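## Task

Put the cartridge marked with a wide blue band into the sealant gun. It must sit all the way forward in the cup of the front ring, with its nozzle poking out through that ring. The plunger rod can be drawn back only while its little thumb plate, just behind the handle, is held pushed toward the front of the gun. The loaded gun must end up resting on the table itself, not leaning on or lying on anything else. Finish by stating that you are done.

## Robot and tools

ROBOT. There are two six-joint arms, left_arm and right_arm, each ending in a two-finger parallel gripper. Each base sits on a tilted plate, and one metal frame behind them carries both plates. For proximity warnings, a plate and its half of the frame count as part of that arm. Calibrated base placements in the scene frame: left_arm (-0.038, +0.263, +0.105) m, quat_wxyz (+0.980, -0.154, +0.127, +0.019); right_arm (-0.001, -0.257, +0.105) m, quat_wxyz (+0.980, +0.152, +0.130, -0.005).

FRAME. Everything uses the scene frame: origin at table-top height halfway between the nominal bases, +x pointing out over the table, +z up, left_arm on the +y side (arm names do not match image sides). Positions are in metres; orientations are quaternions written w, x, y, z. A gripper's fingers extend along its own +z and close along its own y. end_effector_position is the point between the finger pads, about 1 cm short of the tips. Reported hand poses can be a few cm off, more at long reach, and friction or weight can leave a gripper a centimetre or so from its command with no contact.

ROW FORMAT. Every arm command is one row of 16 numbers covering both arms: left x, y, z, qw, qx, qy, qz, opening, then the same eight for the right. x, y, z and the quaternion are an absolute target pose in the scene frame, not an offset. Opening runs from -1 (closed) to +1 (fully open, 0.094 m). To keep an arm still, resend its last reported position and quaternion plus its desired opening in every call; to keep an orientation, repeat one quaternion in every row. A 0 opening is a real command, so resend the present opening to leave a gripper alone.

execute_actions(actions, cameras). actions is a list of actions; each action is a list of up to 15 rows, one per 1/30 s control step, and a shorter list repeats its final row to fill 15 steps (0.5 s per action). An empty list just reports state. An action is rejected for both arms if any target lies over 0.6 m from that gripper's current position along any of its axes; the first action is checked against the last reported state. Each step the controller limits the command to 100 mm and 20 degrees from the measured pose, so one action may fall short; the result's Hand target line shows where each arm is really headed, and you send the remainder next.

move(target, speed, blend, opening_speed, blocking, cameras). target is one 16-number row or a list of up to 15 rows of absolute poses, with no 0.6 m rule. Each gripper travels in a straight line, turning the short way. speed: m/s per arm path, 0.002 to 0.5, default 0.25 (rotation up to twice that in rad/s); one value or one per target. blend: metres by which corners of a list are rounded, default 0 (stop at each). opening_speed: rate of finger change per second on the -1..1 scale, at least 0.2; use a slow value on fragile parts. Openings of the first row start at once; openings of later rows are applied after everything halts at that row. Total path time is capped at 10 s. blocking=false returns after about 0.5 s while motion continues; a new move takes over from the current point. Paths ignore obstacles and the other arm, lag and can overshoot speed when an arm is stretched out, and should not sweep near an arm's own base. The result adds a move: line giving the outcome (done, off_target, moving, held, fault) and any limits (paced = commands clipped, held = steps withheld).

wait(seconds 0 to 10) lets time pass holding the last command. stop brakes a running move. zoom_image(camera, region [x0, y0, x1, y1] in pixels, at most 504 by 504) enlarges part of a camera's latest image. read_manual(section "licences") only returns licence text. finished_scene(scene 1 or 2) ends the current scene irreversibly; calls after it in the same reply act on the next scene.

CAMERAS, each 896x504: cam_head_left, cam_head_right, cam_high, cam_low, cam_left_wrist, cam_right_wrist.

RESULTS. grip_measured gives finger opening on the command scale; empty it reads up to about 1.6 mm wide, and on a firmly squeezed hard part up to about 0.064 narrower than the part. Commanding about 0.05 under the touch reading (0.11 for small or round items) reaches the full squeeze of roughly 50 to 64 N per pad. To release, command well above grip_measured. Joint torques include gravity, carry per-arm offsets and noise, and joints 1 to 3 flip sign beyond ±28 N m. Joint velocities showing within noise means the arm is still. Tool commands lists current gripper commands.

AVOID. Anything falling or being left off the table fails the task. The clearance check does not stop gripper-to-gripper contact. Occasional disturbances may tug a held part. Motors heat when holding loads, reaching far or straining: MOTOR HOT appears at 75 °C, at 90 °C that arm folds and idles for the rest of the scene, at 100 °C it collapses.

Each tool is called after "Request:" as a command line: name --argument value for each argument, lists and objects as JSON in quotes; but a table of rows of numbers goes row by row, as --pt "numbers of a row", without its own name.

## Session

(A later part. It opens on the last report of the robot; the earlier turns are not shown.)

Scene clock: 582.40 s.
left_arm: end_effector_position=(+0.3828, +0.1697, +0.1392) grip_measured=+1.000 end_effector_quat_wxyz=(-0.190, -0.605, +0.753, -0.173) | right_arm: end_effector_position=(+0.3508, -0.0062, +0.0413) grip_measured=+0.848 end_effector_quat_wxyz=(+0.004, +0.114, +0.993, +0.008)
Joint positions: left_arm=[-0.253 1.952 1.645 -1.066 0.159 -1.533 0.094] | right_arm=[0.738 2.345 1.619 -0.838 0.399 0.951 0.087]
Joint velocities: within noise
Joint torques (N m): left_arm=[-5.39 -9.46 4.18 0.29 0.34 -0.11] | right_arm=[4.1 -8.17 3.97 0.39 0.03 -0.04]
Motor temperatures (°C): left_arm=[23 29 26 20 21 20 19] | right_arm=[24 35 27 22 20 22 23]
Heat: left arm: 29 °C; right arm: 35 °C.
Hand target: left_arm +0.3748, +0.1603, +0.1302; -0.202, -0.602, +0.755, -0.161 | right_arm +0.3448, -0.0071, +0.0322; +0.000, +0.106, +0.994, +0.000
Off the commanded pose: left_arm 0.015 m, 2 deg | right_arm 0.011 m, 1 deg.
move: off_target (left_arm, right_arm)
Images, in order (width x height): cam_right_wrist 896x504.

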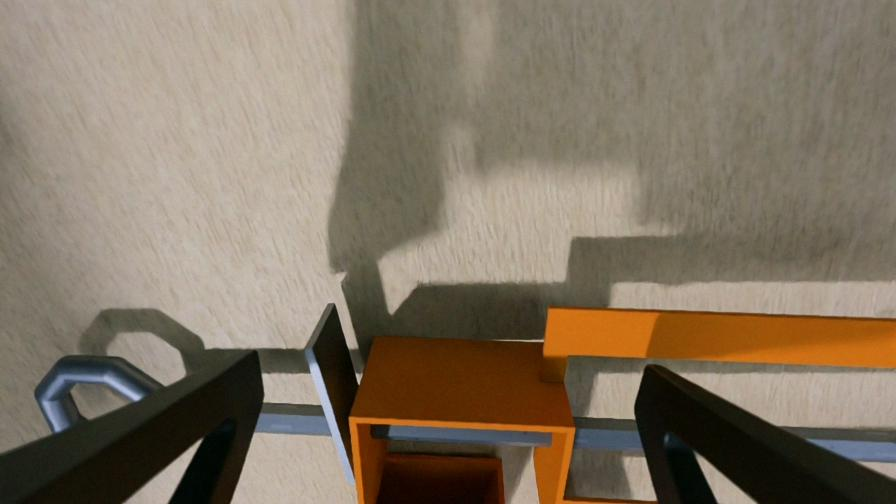

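Request:
move --pt "0.375 0.16 0.13 0.2023 0.602 -0.7554 0.1614 1 0.344 -0.007 0.024 0 0.1063 0.9943 0 0.85" --speed 0.06 --cameras '["cam_right_wrist","cam_left_wrist"]'

Request:
zoom_image --camera "cam_right_wrist" --region '[230, 250, 730, 504]'

Request:
zoom_image --camera "cam_left_wrist" --region '[300, 180, 500, 380]'

Scene clock: 602.10 s.
left_arm: end_effector_position=(+0.3828, +0.1697, +0.1392) grip_measured=+1.000 end_effector_quat_wxyz=(-0.190, -0.605, +0.753, -0.173) | right_arm: end_effector_position=(+0.3495, -0.0063, +0.0328) grip_measured=+0.848 end_effector_quat_wxyz=(+0.004, +0.114, +0.993, +0.007)
Joint positions: left_arm=[-0.253 1.952 1.645 -1.066 0.159 -1.533 0.094] | right_arm=[0.731 2.357 1.605 -0.811 0.399 0.944 0.087]
Joint velocities: within noise
Joint torques (N m): left_arm=[-5.41 -9.47 4.15 0.3 0.33 -0.11] | right_arm=[4.1 -8.25 3.97 0.34 0.03 -0.06]
Motor temperatures (°C): left_arm=[23 29 26 20 21 20 19] | right_arm=[24 35 27 22 20 22 23]
Heat: left arm: 29 °C; right arm: 35 °C.
Hand target: left_arm +0.3748, +0.1603, +0.1302; -0.202, -0.602, +0.755, -0.161 | right_arm +0.3440, -0.0072, +0.0241; +0.000, +0.106, +0.994, +0.000
Off the commanded pose: left_arm 0.015 m, 2 deg | right_arm 0.010 m, 1 deg.
move: off_target (left_arm)
Images, in order (width x height): cam_left_wrist 896x504, cam_right_wrist 896x504.

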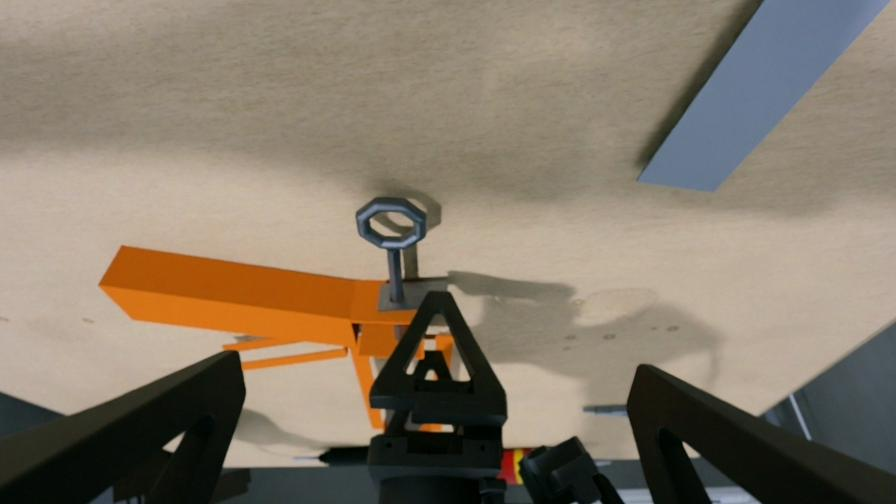

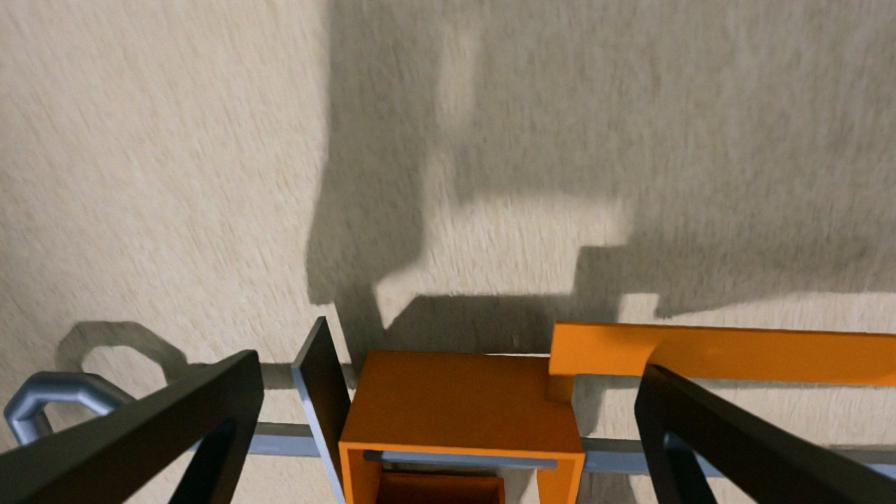

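Scaled by 1.008 from the camera's 896x504 image, which has a finer 1280x720 frame.

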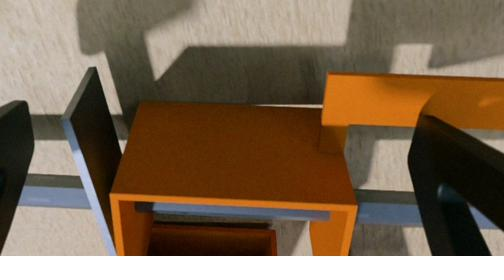

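Scaled by 2.520 from the camera's 896x504 image, which has a finer 1280x720 frame.

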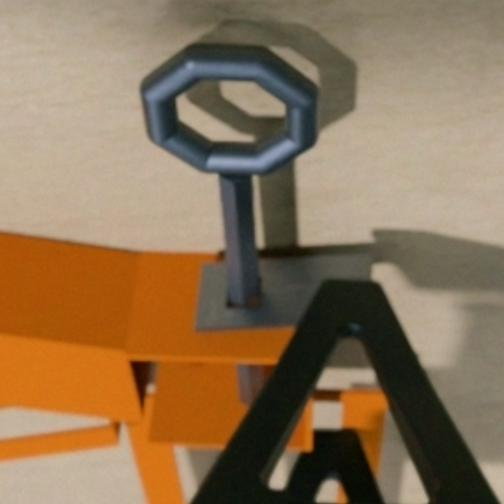

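Request:
move --pt "0.375 0.16 0.13 0.2023 0.602 -0.7554 0.1614 1 0.344 -0.007 0.024 0 0.1063 0.9943 0 0.2" --speed 0.06 --opening_speed 0.25 --cameras '["cam_right_wrist","cam_left_wrist"]'

Request:
zoom_image --camera "cam_left_wrist" --region '[300, 180, 500, 380]'

Scene clock: 611.80 s.
left_arm: end_effector_position=(+0.3828, +0.1697, +0.1392) grip_measured=+1.000 end_effector_quat_wxyz=(-0.190, -0.605, +0.753, -0.173) | right_arm: end_effector_position=(+0.3510, -0.0042, +0.0328) grip_measured=+0.206 end_effector_quat_wxyz=(+0.005, +0.115, +0.993, +0.012)
Joint positions: left_arm=[-0.253 1.952 1.645 -1.066 0.159 -1.533 0.094] | right_arm=[0.731 2.357 1.605 -0.8 0.395 0.941 0.057]
Joint velocities: within noise
Joint torques (N m): left_arm=[-5.38 -9.46 4.18 0.3 0.34 -0.13] | right_arm=[4.14 -8.27 4 0.3 0.07 -0.03]
Motor temperatures (°C): left_arm=[24 29 26 20 21 20 19] | right_arm=[24 36 27 22 20 22 23]
Heat: left arm: 29 °C; right arm: 36 °C.
Hand target: left_arm +0.3748, +0.1603, +0.1302; -0.202, -0.602, +0.755, -0.161 | right_arm +0.3440, -0.0070, +0.0242; +0.000, +0.106, +0.994, +0.000
Off the commanded pose: left_arm 0.015 m, 2 deg | right_arm 0.012 m, 2 deg.
move: off_target (left_arm, right_arm)
Images, in order (width x height): cam_left_wrist 896x504, cam_right_wrist 896x504.

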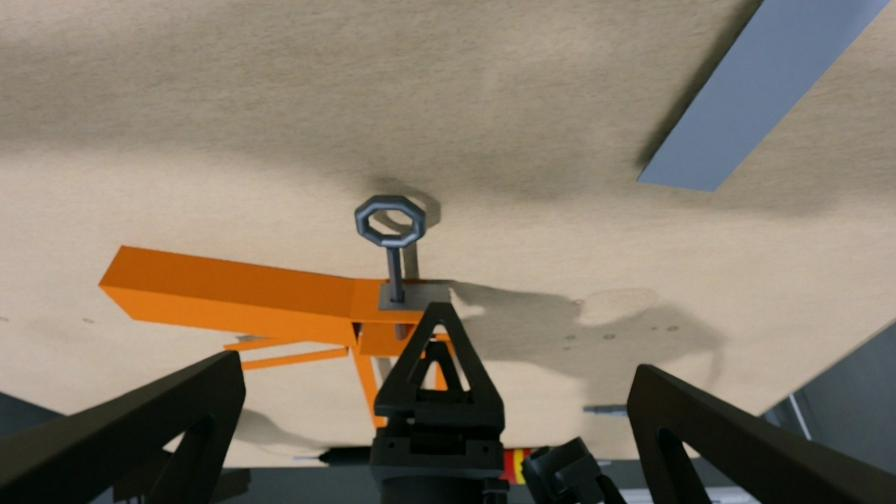

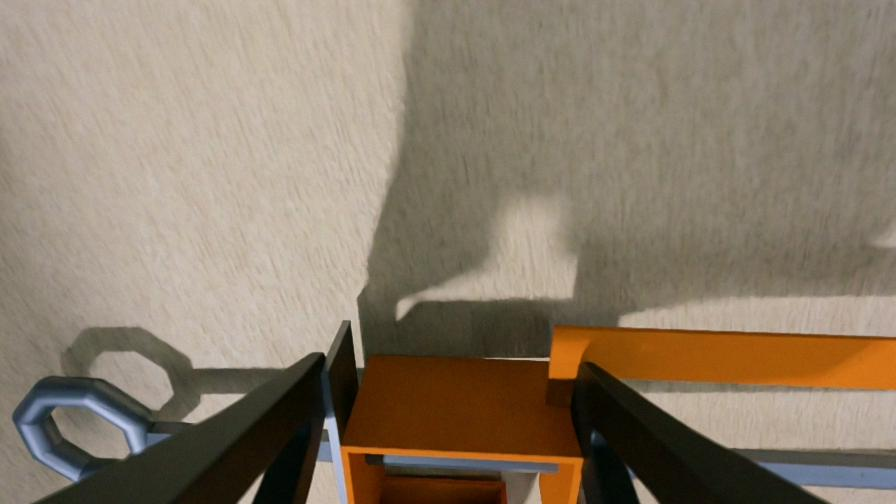

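Scaled by 2.520 from the camera's 896x504 image, which has a finer 1280x720 frame.

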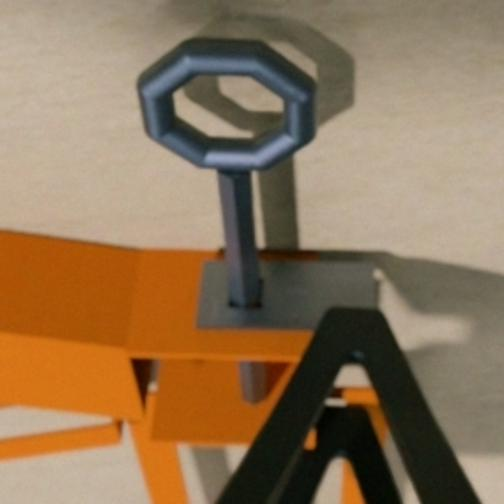

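Request:
move --pt "0.375 0.16 0.13 0.2023 0.602 -0.7554 0.1614 1 0.342 -0.007 0.019 0 0.1063 0.9943 0 0.3" --pt "0.375 0.16 0.13 0.2023 0.602 -0.7554 0.1614 1 0.342 -0.007 0.019 0 0.1063 0.9943 0 0.05" --speed 0.06 --cameras '["cam_right_wrist","cam_left_wrist"]'

Request:
zoom_image --camera "cam_left_wrist" --region '[300, 180, 500, 380]'

Scene clock: 619.67 s.
left_arm: end_effector_position=(+0.3828, +0.1697, +0.1392) grip_measured=+1.000 end_effector_quat_wxyz=(-0.190, -0.605, +0.753, -0.173) | right_arm: end_effector_position=(+0.3502, -0.0049, +0.0318) grip_measured=+0.111 end_effector_quat_wxyz=(+0.006, +0.111, +0.994, +0.010)
Joint positions: left_arm=[-0.253 1.952 1.645 -1.066 0.159 -1.533 0.094] | right_arm=[0.731 2.357 1.601 -0.798 0.397 0.934 0.052]
Joint velocities: within noise
Joint torques (N m): left_arm=[-5.38 -9.46 4.18 0.29 0.32 -0.12] | right_arm=[4.03 -7.91 3.04 0.51 0.05 0.02]
Motor temperatures (°C): left_arm=[24 29 26 20 21 20 19] | right_arm=[24 37 27 22 20 22 23]
Heat: left arm: 29 °C; right arm: 37 °C.
Hand target: left_arm +0.3748, +0.1603, +0.1302; -0.202, -0.602, +0.755, -0.161 | right_arm +0.3417, -0.0072, +0.0193; +0.000, +0.106, +0.994, +0.000
Off the commanded pose: left_arm 0.015 m, 2 deg | right_arm 0.015 m, 1 deg.
move: off_target (left_arm, right_arm); target 2's new opening was sent with right_arm's hand 0.016 m and 2 deg from that target
Images, in order (width x height): cam_left_wrist 896x504, cam_right_wrist 896x504.

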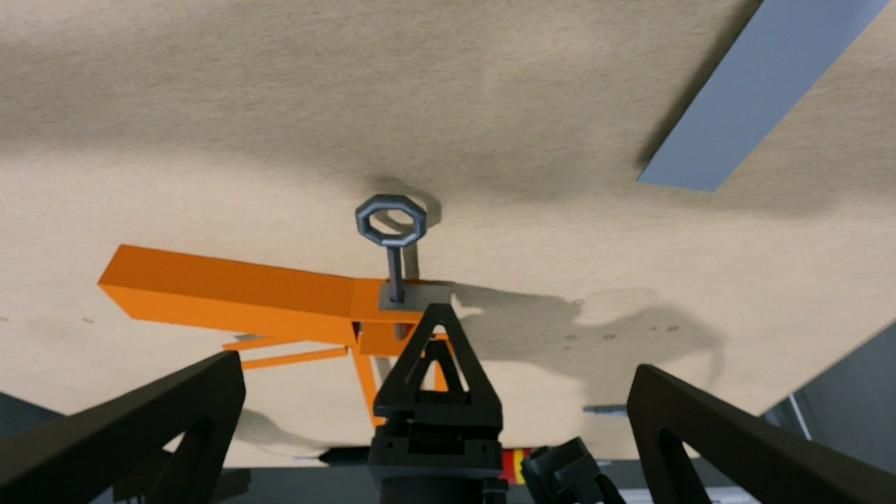

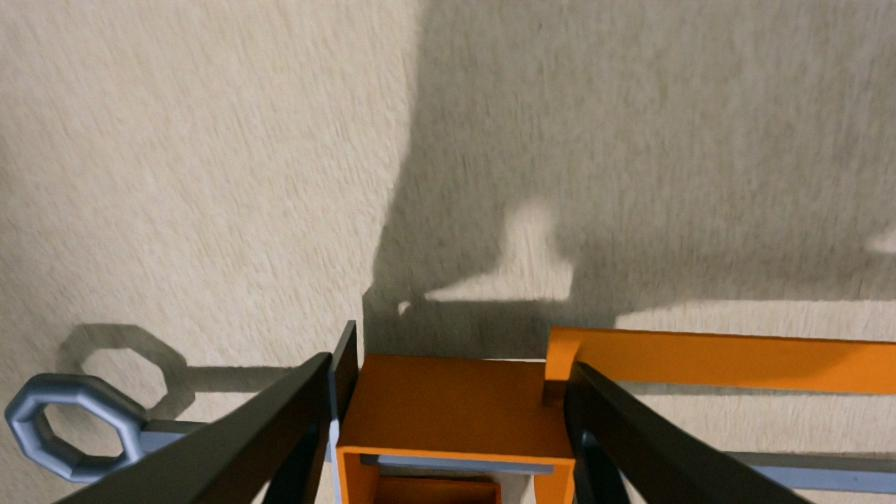

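Scaled by 2.520 from the camera's 896x504 image, which has a finer 1280x720 frame.

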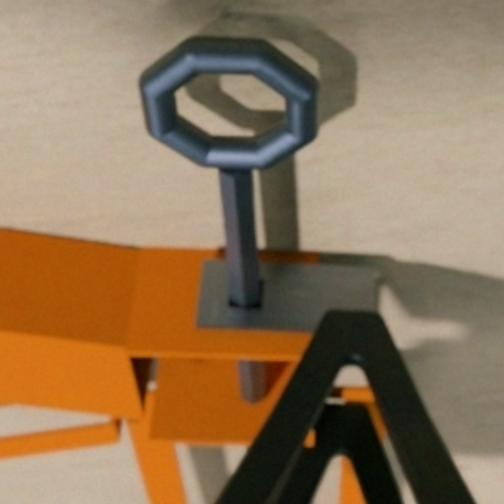

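Request:
move --pt "0.344 0.124 0.078 0.2023 0.602 -0.7554 0.1614 0.6 0.342 -0.007 0.019 0 0.1063 0.9943 0 0.0" --speed 0.12 --cameras '["cam_high","cam_left_wrist","cam_head_left","cam_low"]'

Scene clock: 638.30 s.
left_arm: end_effector_position=(+0.3542, +0.1321, +0.0880) grip_measured=+0.603 end_effector_quat_wxyz=(-0.193, -0.605, +0.752, -0.177) | right_arm: end_effector_position=(+0.3502, -0.0049, +0.0318) grip_measured=+0.111 end_effector_quat_wxyz=(+0.006, +0.111, +0.994, +0.010)
Joint positions: left_arm=[-0.306 1.964 1.395 -0.793 0.159 -1.586 0.075] | right_arm=[0.731 2.357 1.601 -0.798 0.397 0.934 0.052]
Joint velocities: within noise
Joint torques (N m): left_arm=[-5.6 -8.72 3.82 0.35 0.26 -0.11] | right_arm=[4 -7.92 3.03 0.51 0.05 0.03]
Motor temperatures (°C): left_arm=[24 29 26 20 21 20 19] | right_arm=[24 37 27 22 20 22 24]
Heat: left arm: 29 °C; right arm: 37 °C.
Hand target: left_arm +0.3438, +0.1244, +0.0784; -0.202, -0.602, +0.755, -0.161 | right_arm +0.3417, -0.0072, +0.0193; +0.000, +0.106, +0.994, +0.000
Off the commanded pose: left_arm 0.016 m, 2 deg | right_arm 0.015 m, 1 deg.
move: off_target (left_arm, right_arm)
Images, in order (width x height): cam_head_left 896x504, cam_high 896x504, cam_low 896x504, cam_left_wrist 896x504.

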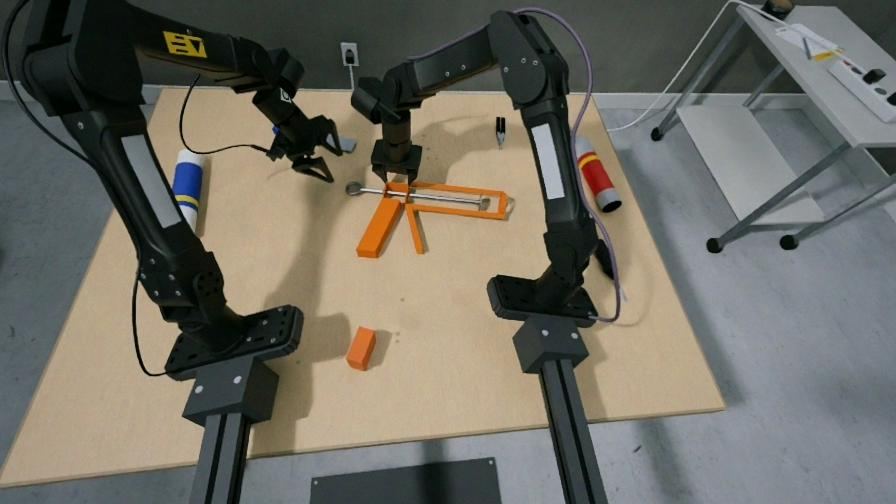

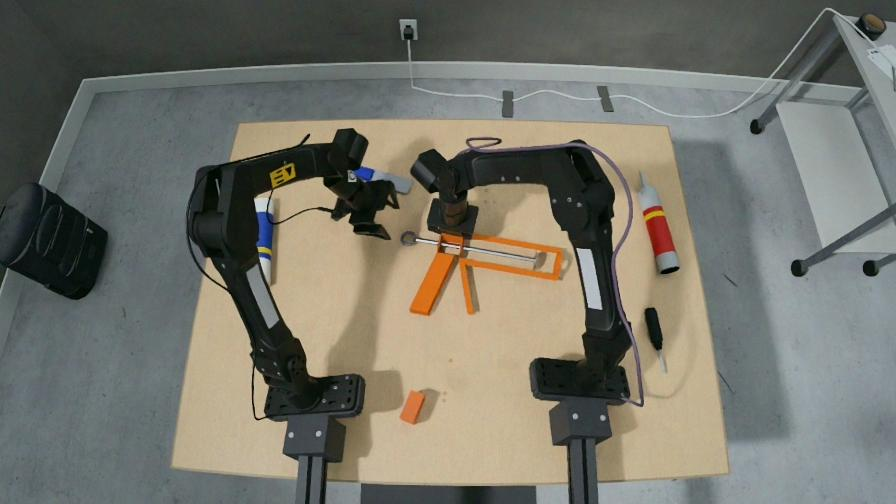

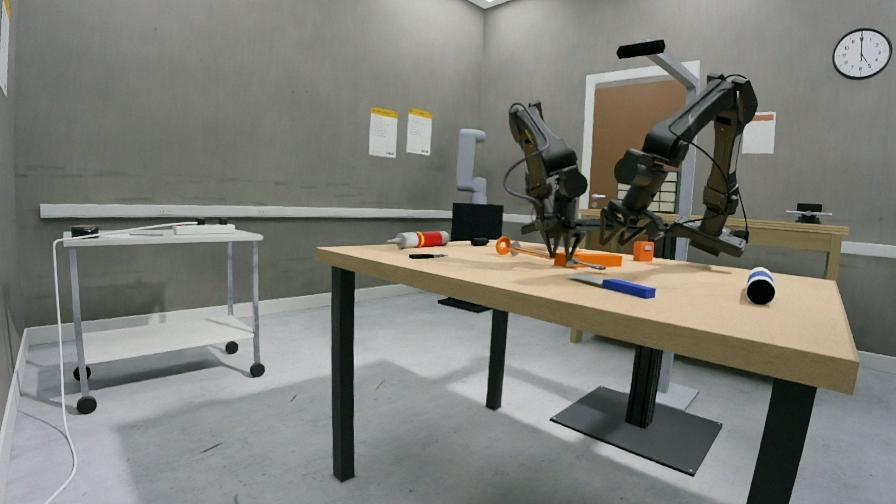

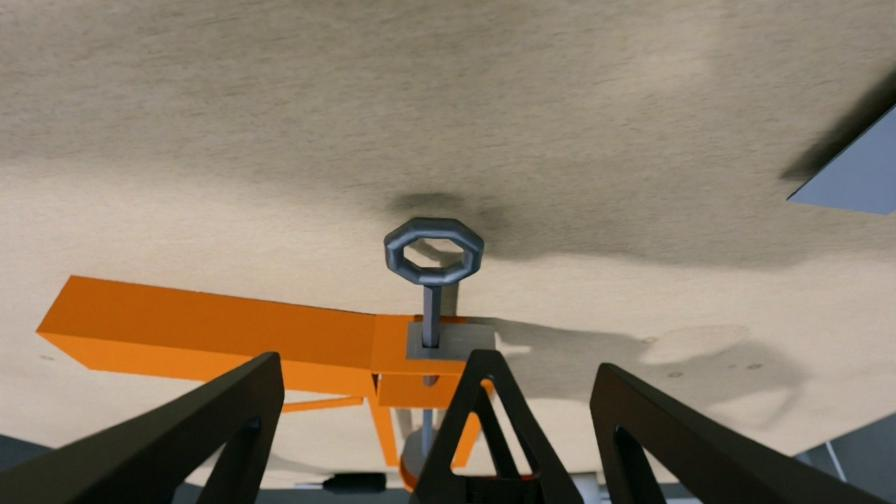

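Request:
move --pt "0.339 0.107 0.045 0.2023 0.602 -0.7554 0.1614 0.3 0.342 -0.007 0.019 0 0.1063 0.9943 0 0.0" --speed 0.08 --cameras '["cam_left_wrist"]'

Scene clock: 655.43 s.
left_arm: end_effector_position=(+0.3507, +0.1153, +0.0549) grip_measured=+0.303 end_effector_quat_wxyz=(-0.194, -0.606, +0.751, -0.177) | right_arm: end_effector_position=(+0.3502, -0.0049, +0.0318) grip_measured=+0.111 end_effector_quat_wxyz=(+0.006, +0.111, +0.994, +0.010)
Joint positions: left_arm=[-0.315 2.039 1.349 -0.669 0.159 -1.598 0.061] | right_arm=[0.731 2.357 1.601 -0.798 0.397 0.934 0.052]
Joint velocities: within noise
Joint torques (N m): left_arm=[-5.91 -8.84 3.55 0.34 0.23 -0.11] | right_arm=[4.01 -7.92 3.04 0.51 0.06 0.03]
Motor temperatures (°C): left_arm=[24 29 26 20 21 20 19] | right_arm=[24 38 27 22 20 22 25]
Heat: left arm: 29 °C; right arm: 38 °C.
Hand target: left_arm +0.3389, +0.1075, +0.0453; -0.202, -0.602, +0.755, -0.161 | right_arm +0.3417, -0.0072, +0.0193; +0.000, +0.106, +0.994, +0.000
Off the commanded pose: left_arm 0.017 m, 2 deg | right_arm 0.015 m, 1 deg.
move: off_target (left_arm, right_arm)
Images, in order (width x height): cam_left_wrist 896x504.

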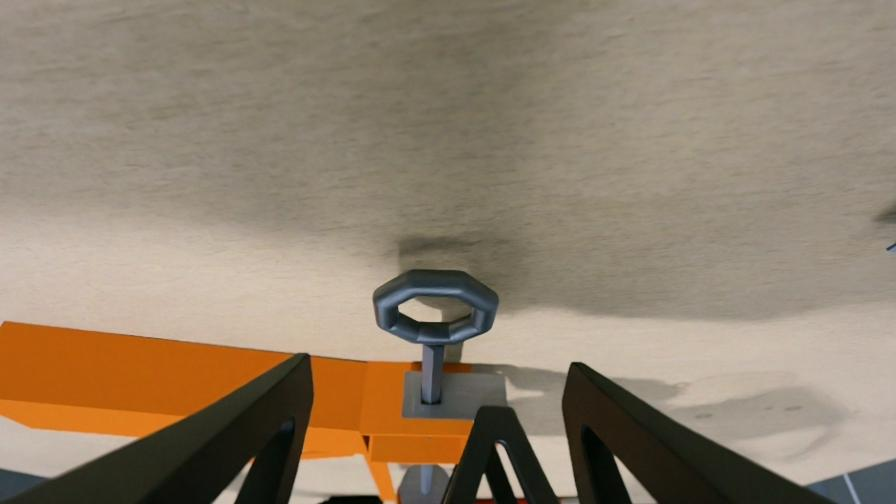

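Request:
move --pt "0.334 0.093 0.0165 0.2023 0.602 -0.7554 0.1614 0.2 0.342 -0.007 0.019 0 0.1063 0.9943 0 0.0" --speed 0.06 --cameras '["cam_left_wrist","cam_right_wrist"]'

Scene clock: 668.47 s.
left_arm: end_effector_position=(+0.3477, +0.1014, +0.0271) grip_measured=+0.203 end_effector_quat_wxyz=(-0.193, -0.606, +0.751, -0.179) | right_arm: end_effector_position=(+0.3502, -0.0049, +0.0318) grip_measured=+0.111 end_effector_quat_wxyz=(+0.006, +0.111, +0.994, +0.010)
Joint positions: left_arm=[-0.323 2.111 1.322 -0.567 0.158 -1.607 0.056] | right_arm=[0.731 2.357 1.601 -0.798 0.397 0.934 0.052]
Joint velocities: within noise
Joint torques (N m): left_arm=[-6.12 -8.83 3.21 0.36 0.23 -0.12] | right_arm=[4.03 -7.91 3.03 0.51 0.05 0.02]
Motor temperatures (°C): left_arm=[24 30 26 20 21 20 19] | right_arm=[24 38 27 22 20 22 25]
Heat: left arm: 30 °C; right arm: 38 °C.
Hand target: left_arm +0.3338, +0.0936, +0.0169; -0.202, -0.602, +0.755, -0.161 | right_arm +0.3417, -0.0072, +0.0193; +0.000, +0.106, +0.994, +0.000
Off the commanded pose: left_arm 0.019 m, 2 deg | right_arm 0.015 m, 1 deg.
move: off_target (left_arm, right_arm)
Images, in order (width x height): cam_left_wrist 896x504, cam_right_wrist 896x504.

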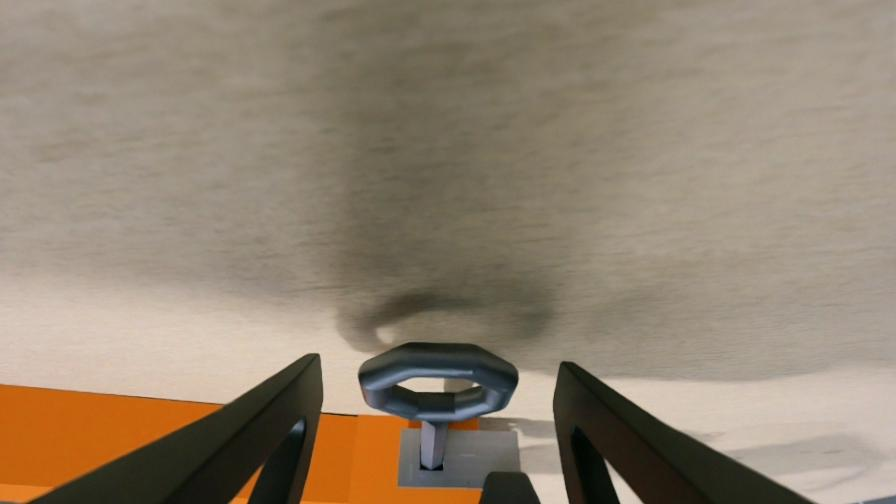

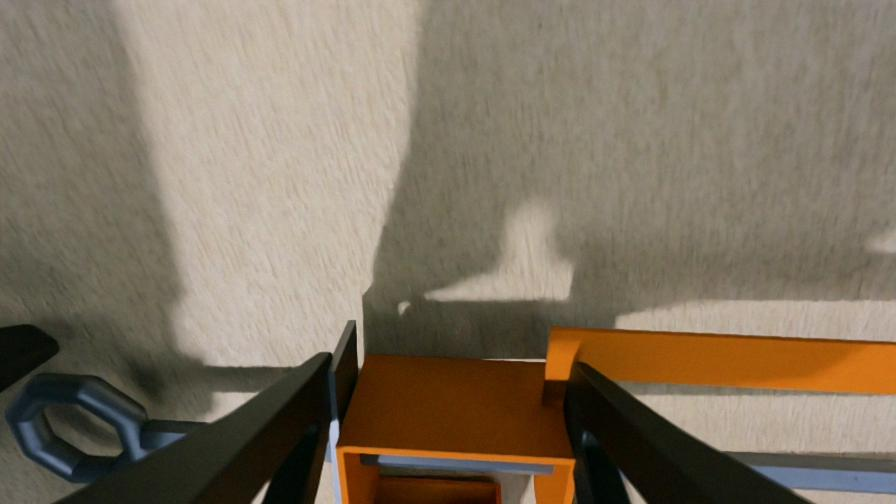

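Request:
move --pt "0.333 0.092 0.014 0.2023 0.602 -0.7554 0.1614 -0.45 0.342 -0.007 0.019 0 0.1063 0.9943 0 0.0" --speed 0.06 --opening_speed 0.3 --cameras '["cam_left_wrist","cam_right_wrist"]'

Scene clock: 677.00 s.
left_arm: end_effector_position=(+0.3472, +0.1012, +0.0259) grip_measured=-0.267 end_effector_quat_wxyz=(-0.192, -0.607, +0.750, -0.179) | right_arm: end_effector_position=(+0.3502, -0.0049, +0.0318) grip_measured=+0.111 end_effector_quat_wxyz=(+0.006, +0.111, +0.994, +0.010)
Joint positions: left_arm=[-0.323 2.111 1.316 -0.558 0.157 -1.608 0.034] | right_arm=[0.731 2.357 1.601 -0.798 0.397 0.934 0.052]
Joint velocities: within noise
Joint torques (N m): left_arm=[-6.17 -8.46 3.23 0.39 0.23 -0.12] | right_arm=[4.01 -7.92 3.04 0.51 0.05 0.03]
Motor temperatures (°C): left_arm=[24 30 26 20 21 20 19] | right_arm=[24 38 27 22 20 22 25]
Heat: left arm: 30 °C; right arm: 38 °C.
Hand target: left_arm +0.3327, +0.0928, +0.0145; -0.202, -0.602, +0.756, -0.161 | right_arm +0.3417, -0.0072, +0.0193; +0.000, +0.106, +0.994, +0.000
Off the commanded pose: left_arm 0.021 m, 3 deg | right_arm 0.015 m, 1 deg.
move: off_target (left_arm, right_arm)
Images, in order (width x height): cam_left_wrist 896x504, cam_right_wrist 896x504.

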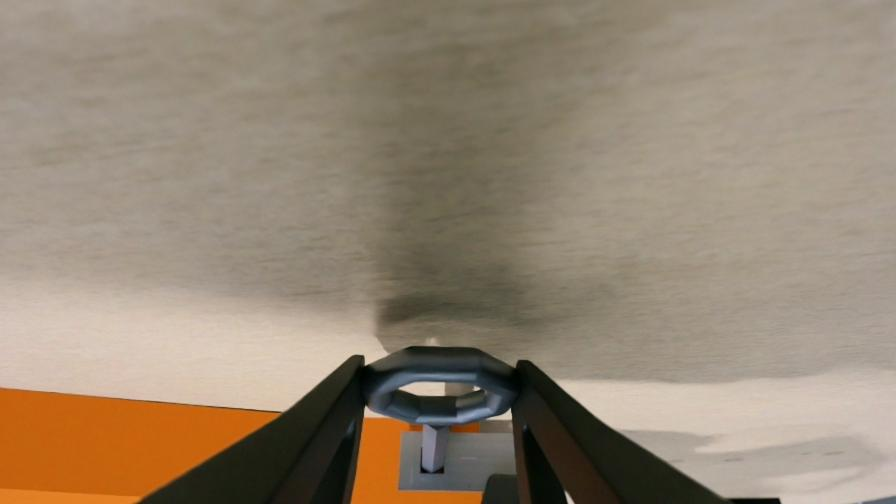

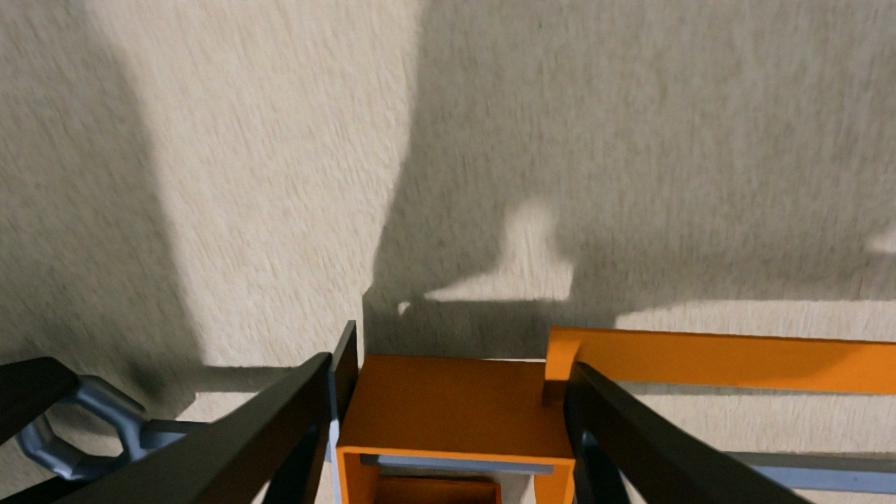

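Request:
move --pt "0.342 0.132 0.016 0.2023 0.602 -0.7554 0.1614 -0.45 0.342 -0.007 0.019 0 0.1063 0.9943 0 0.0" --speed 0.06 --cameras '["cam_left_wrist","cam_right_wrist","cam_high"]'

Scene clock: 686.00 s.
left_arm: end_effector_position=(+0.3476, +0.1101, +0.0246) grip_measured=-0.268 end_effector_quat_wxyz=(-0.214, -0.598, +0.747, -0.196) | right_arm: end_effector_position=(+0.3511, -0.0042, +0.0318) grip_measured=+0.111 end_effector_quat_wxyz=(+0.007, +0.111, +0.994, +0.012)
Joint positions: left_arm=[-0.275 2.111 1.316 -0.571 0.225 -1.551 0.034] | right_arm=[0.731 2.357 1.601 -0.793 0.397 0.934 0.052]
Joint velocities: within noise
Joint torques (N m): left_arm=[-1.87 -11.55 4.12 -0.15 -0.22 0.3] | right_arm=[4.03 -7.92 3.06 0.46 0.05 0.02]
Motor temperatures (°C): left_arm=[24 30 26 20 21 20 20] | right_arm=[24 38 27 22 20 22 25]
Heat: left arm: 30 °C; right arm: 38 °C.
Hand target: left_arm +0.3417, +0.1314, +0.0164; -0.203, -0.602, +0.755, -0.162 | right_arm +0.3418, -0.0072, +0.0194; +0.000, +0.106, +0.994, +0.000
Off the commanded pose: left_arm 0.024 m, 4 deg | right_arm 0.016 m, 2 deg.
move: off_target (left_arm, right_arm)
Images, in order (width x height): cam_high 896x504, cam_left_wrist 896x504, cam_right_wrist 896x504.

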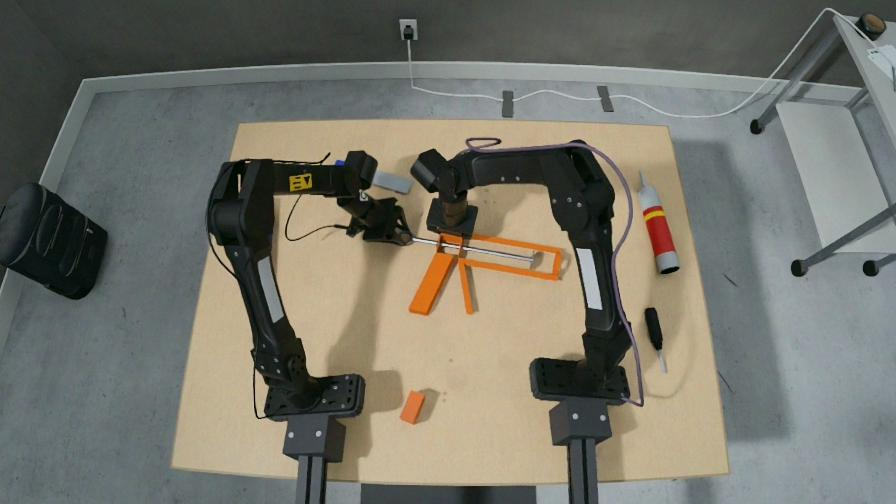

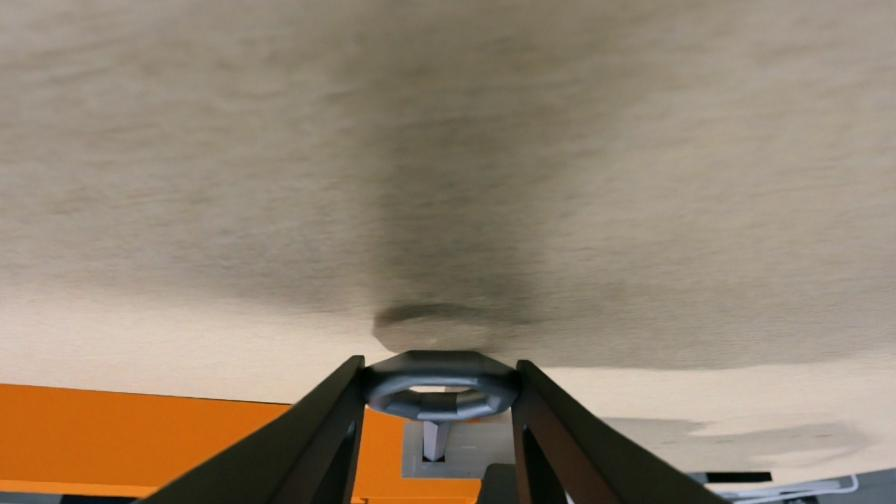

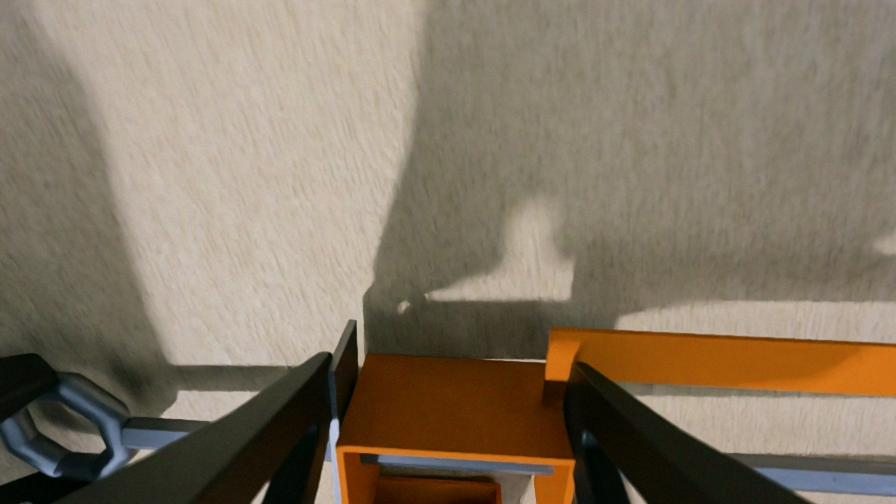

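Request:
move --pt "0.361 0.215 0.018 0.2023 0.602 -0.7554 0.1614 -0.45 0.342 -0.007 0.019 0 0.1063 0.9943 0 0.0" --speed 0.08 --cameras '["cam_left_wrist","cam_right_wrist","cam_high"]'

Scene clock: 693.83 s.
left_arm: end_effector_position=(+0.3633, +0.1890, +0.0209) grip_measured=-0.268 end_effector_quat_wxyz=(-0.223, -0.595, +0.746, -0.199) | right_arm: end_effector_position=(+0.3511, -0.0042, +0.0318) grip_measured=+0.111 end_effector_quat_wxyz=(+0.007, +0.111, +0.994, +0.012)
Joint positions: left_arm=[-0.068 2.096 1.405 -0.737 0.279 -1.338 0.034] | right_arm=[0.731 2.357 1.601 -0.793 0.397 0.934 0.052]
Joint velocities: within noise
Joint torques (N m): left_arm=[-1.5 -13.09 5.09 -0.35 -0.44 0.23] | right_arm=[4.03 -7.92 3.04 0.46 0.05 0.03]
Motor temperatures (°C): left_arm=[23 31 26 20 21 20 20] | right_arm=[24 38 27 22 20 22 25]
Heat: left arm: 31 °C; right arm: 38 °C.
Hand target: left_arm +0.3608, +0.2144, +0.0184; -0.203, -0.602, +0.755, -0.163 | right_arm +0.3418, -0.0072, +0.0193; +0.000, +0.106, +0.994, +0.000
Off the commanded pose: left_arm 0.026 m, 5 deg | right_arm 0.016 m, 2 deg.
move: off_target (left_arm, right_arm)
Images, in order (width x height): cam_high 896x504, cam_left_wrist 896x504, cam_right_wrist 896x504.

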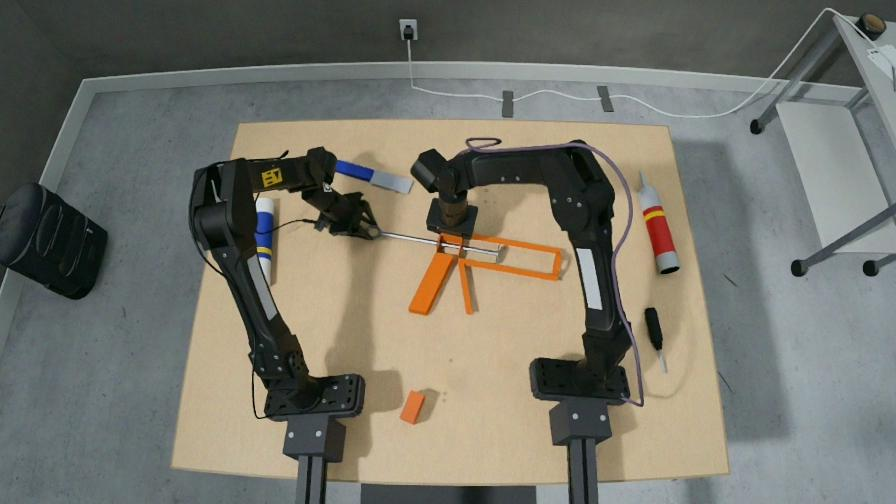

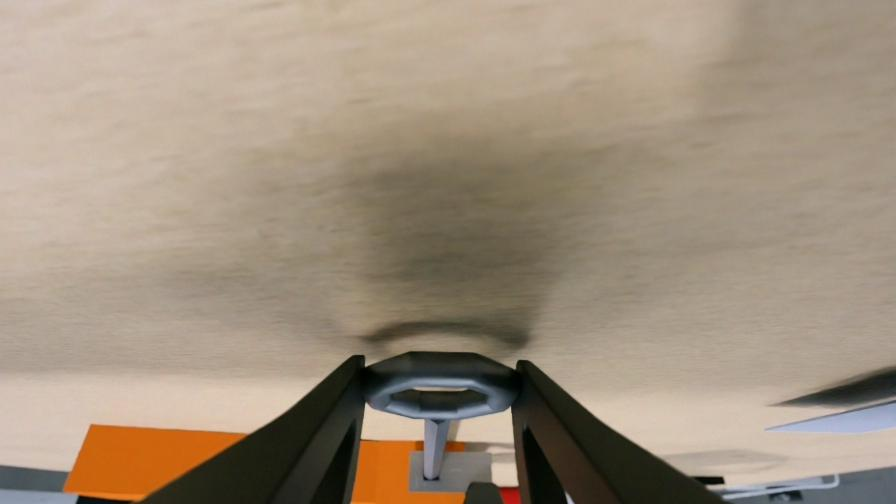

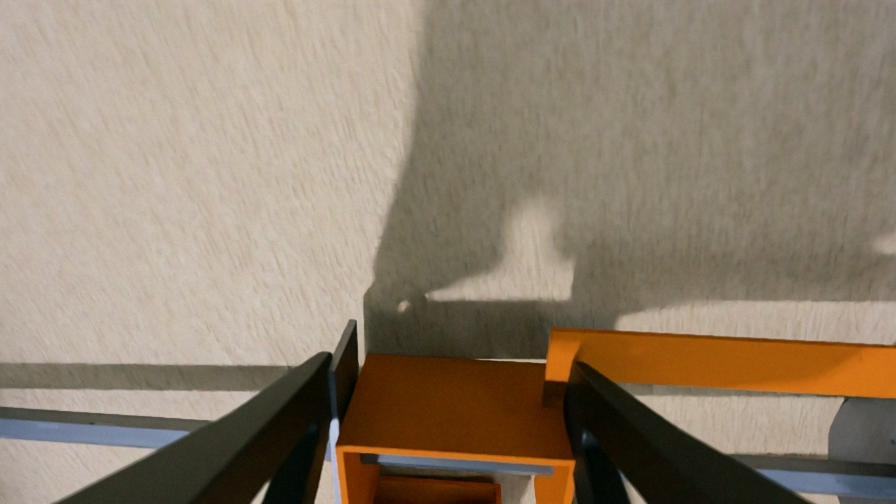

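Request:
move --pt "0.367 0.240 0.019 0.2023 0.602 -0.7554 0.1614 -0.45 0.342 -0.007 0.019 0 0.1063 0.9943 0 0.0" --speed 0.06 --cameras '["cam_left_wrist","cam_right_wrist","cam_high"]'

Scene clock: 700.03 s.
left_arm: end_effector_position=(+0.3652, +0.2062, +0.0240) grip_measured=-0.268 end_effector_quat_wxyz=(-0.232, -0.592, +0.745, -0.204) | right_arm: end_effector_position=(+0.3507, +0.0023, +0.0332) grip_measured=+0.111 end_effector_quat_wxyz=(+0.008, +0.111, +0.994, +0.022)
Joint positions: left_arm=[-0.021 2.096 1.44 -0.795 0.304 -1.285 0.034] | right_arm=[0.738 2.357 1.601 -0.778 0.384 0.934 0.052]
Joint velocities: within noise
Joint torques (N m): left_arm=[-0.42 -12.9 6.32 -0.42 -0.61 0.28] | right_arm=[3.52 -7.94 3.14 0.31 0.17 0.02]
Motor temperatures (°C): left_arm=[23 33 26 20 21 20 20] | right_arm=[24 38 27 22 20 22 25]
Heat: left arm: 33 °C; right arm: 38 °C.
Hand target: left_arm +0.3663, +0.2393, +0.0199; -0.203, -0.603, +0.755, -0.163 | right_arm +0.3418, -0.0070, +0.0195; +0.000, +0.106, +0.994, +0.000
Off the commanded pose: left_arm 0.034 m, 6 deg | right_arm 0.019 m, 3 deg.
move: off_target (left_arm, right_arm)
Images, in order (width x height): cam_high 896x504, cam_left_wrist 896x504, cam_right_wrist 896x504.

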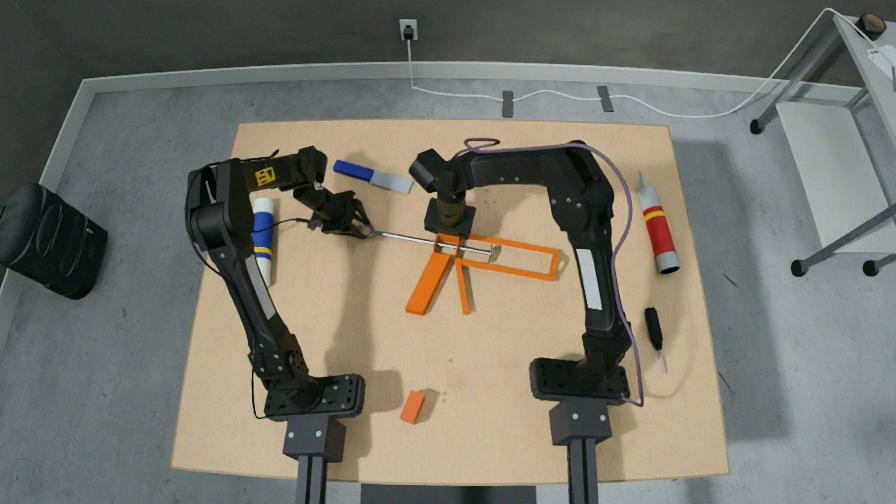

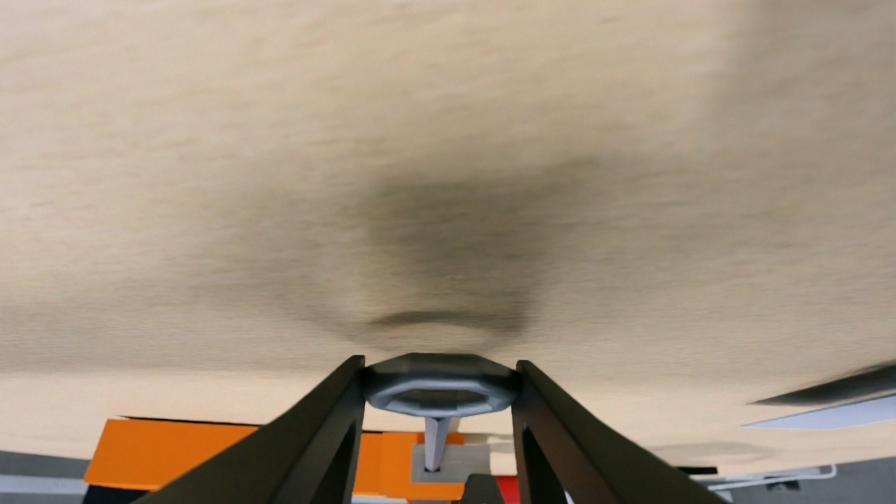

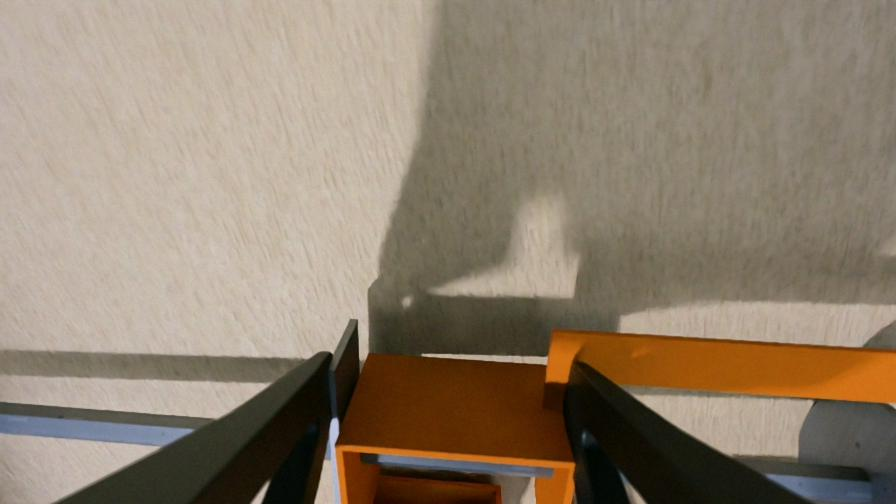

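Request:
zoom_image --camera "cam_right_wrist" --region '[546, 250, 896, 504]'

Request:
zoom_image --camera "cam_high" --region '[395, 175, 595, 325]'

Scaled by 1.440 from the camera's 896x504 image, which has a finer 1280x720 frame.

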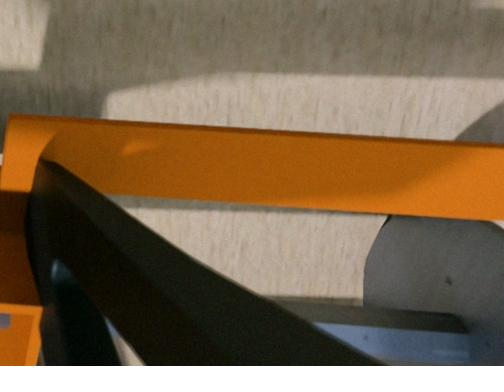

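Scaled by 2.520 from the camera's 896x504 image, which has a finer 1280x720 frame.

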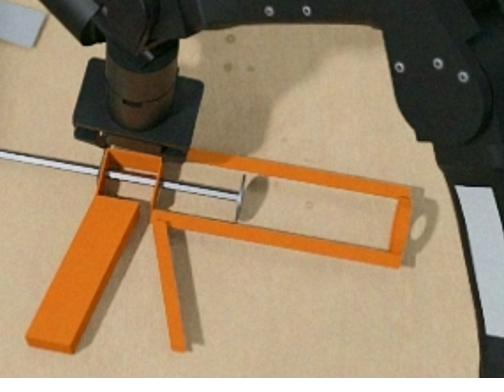

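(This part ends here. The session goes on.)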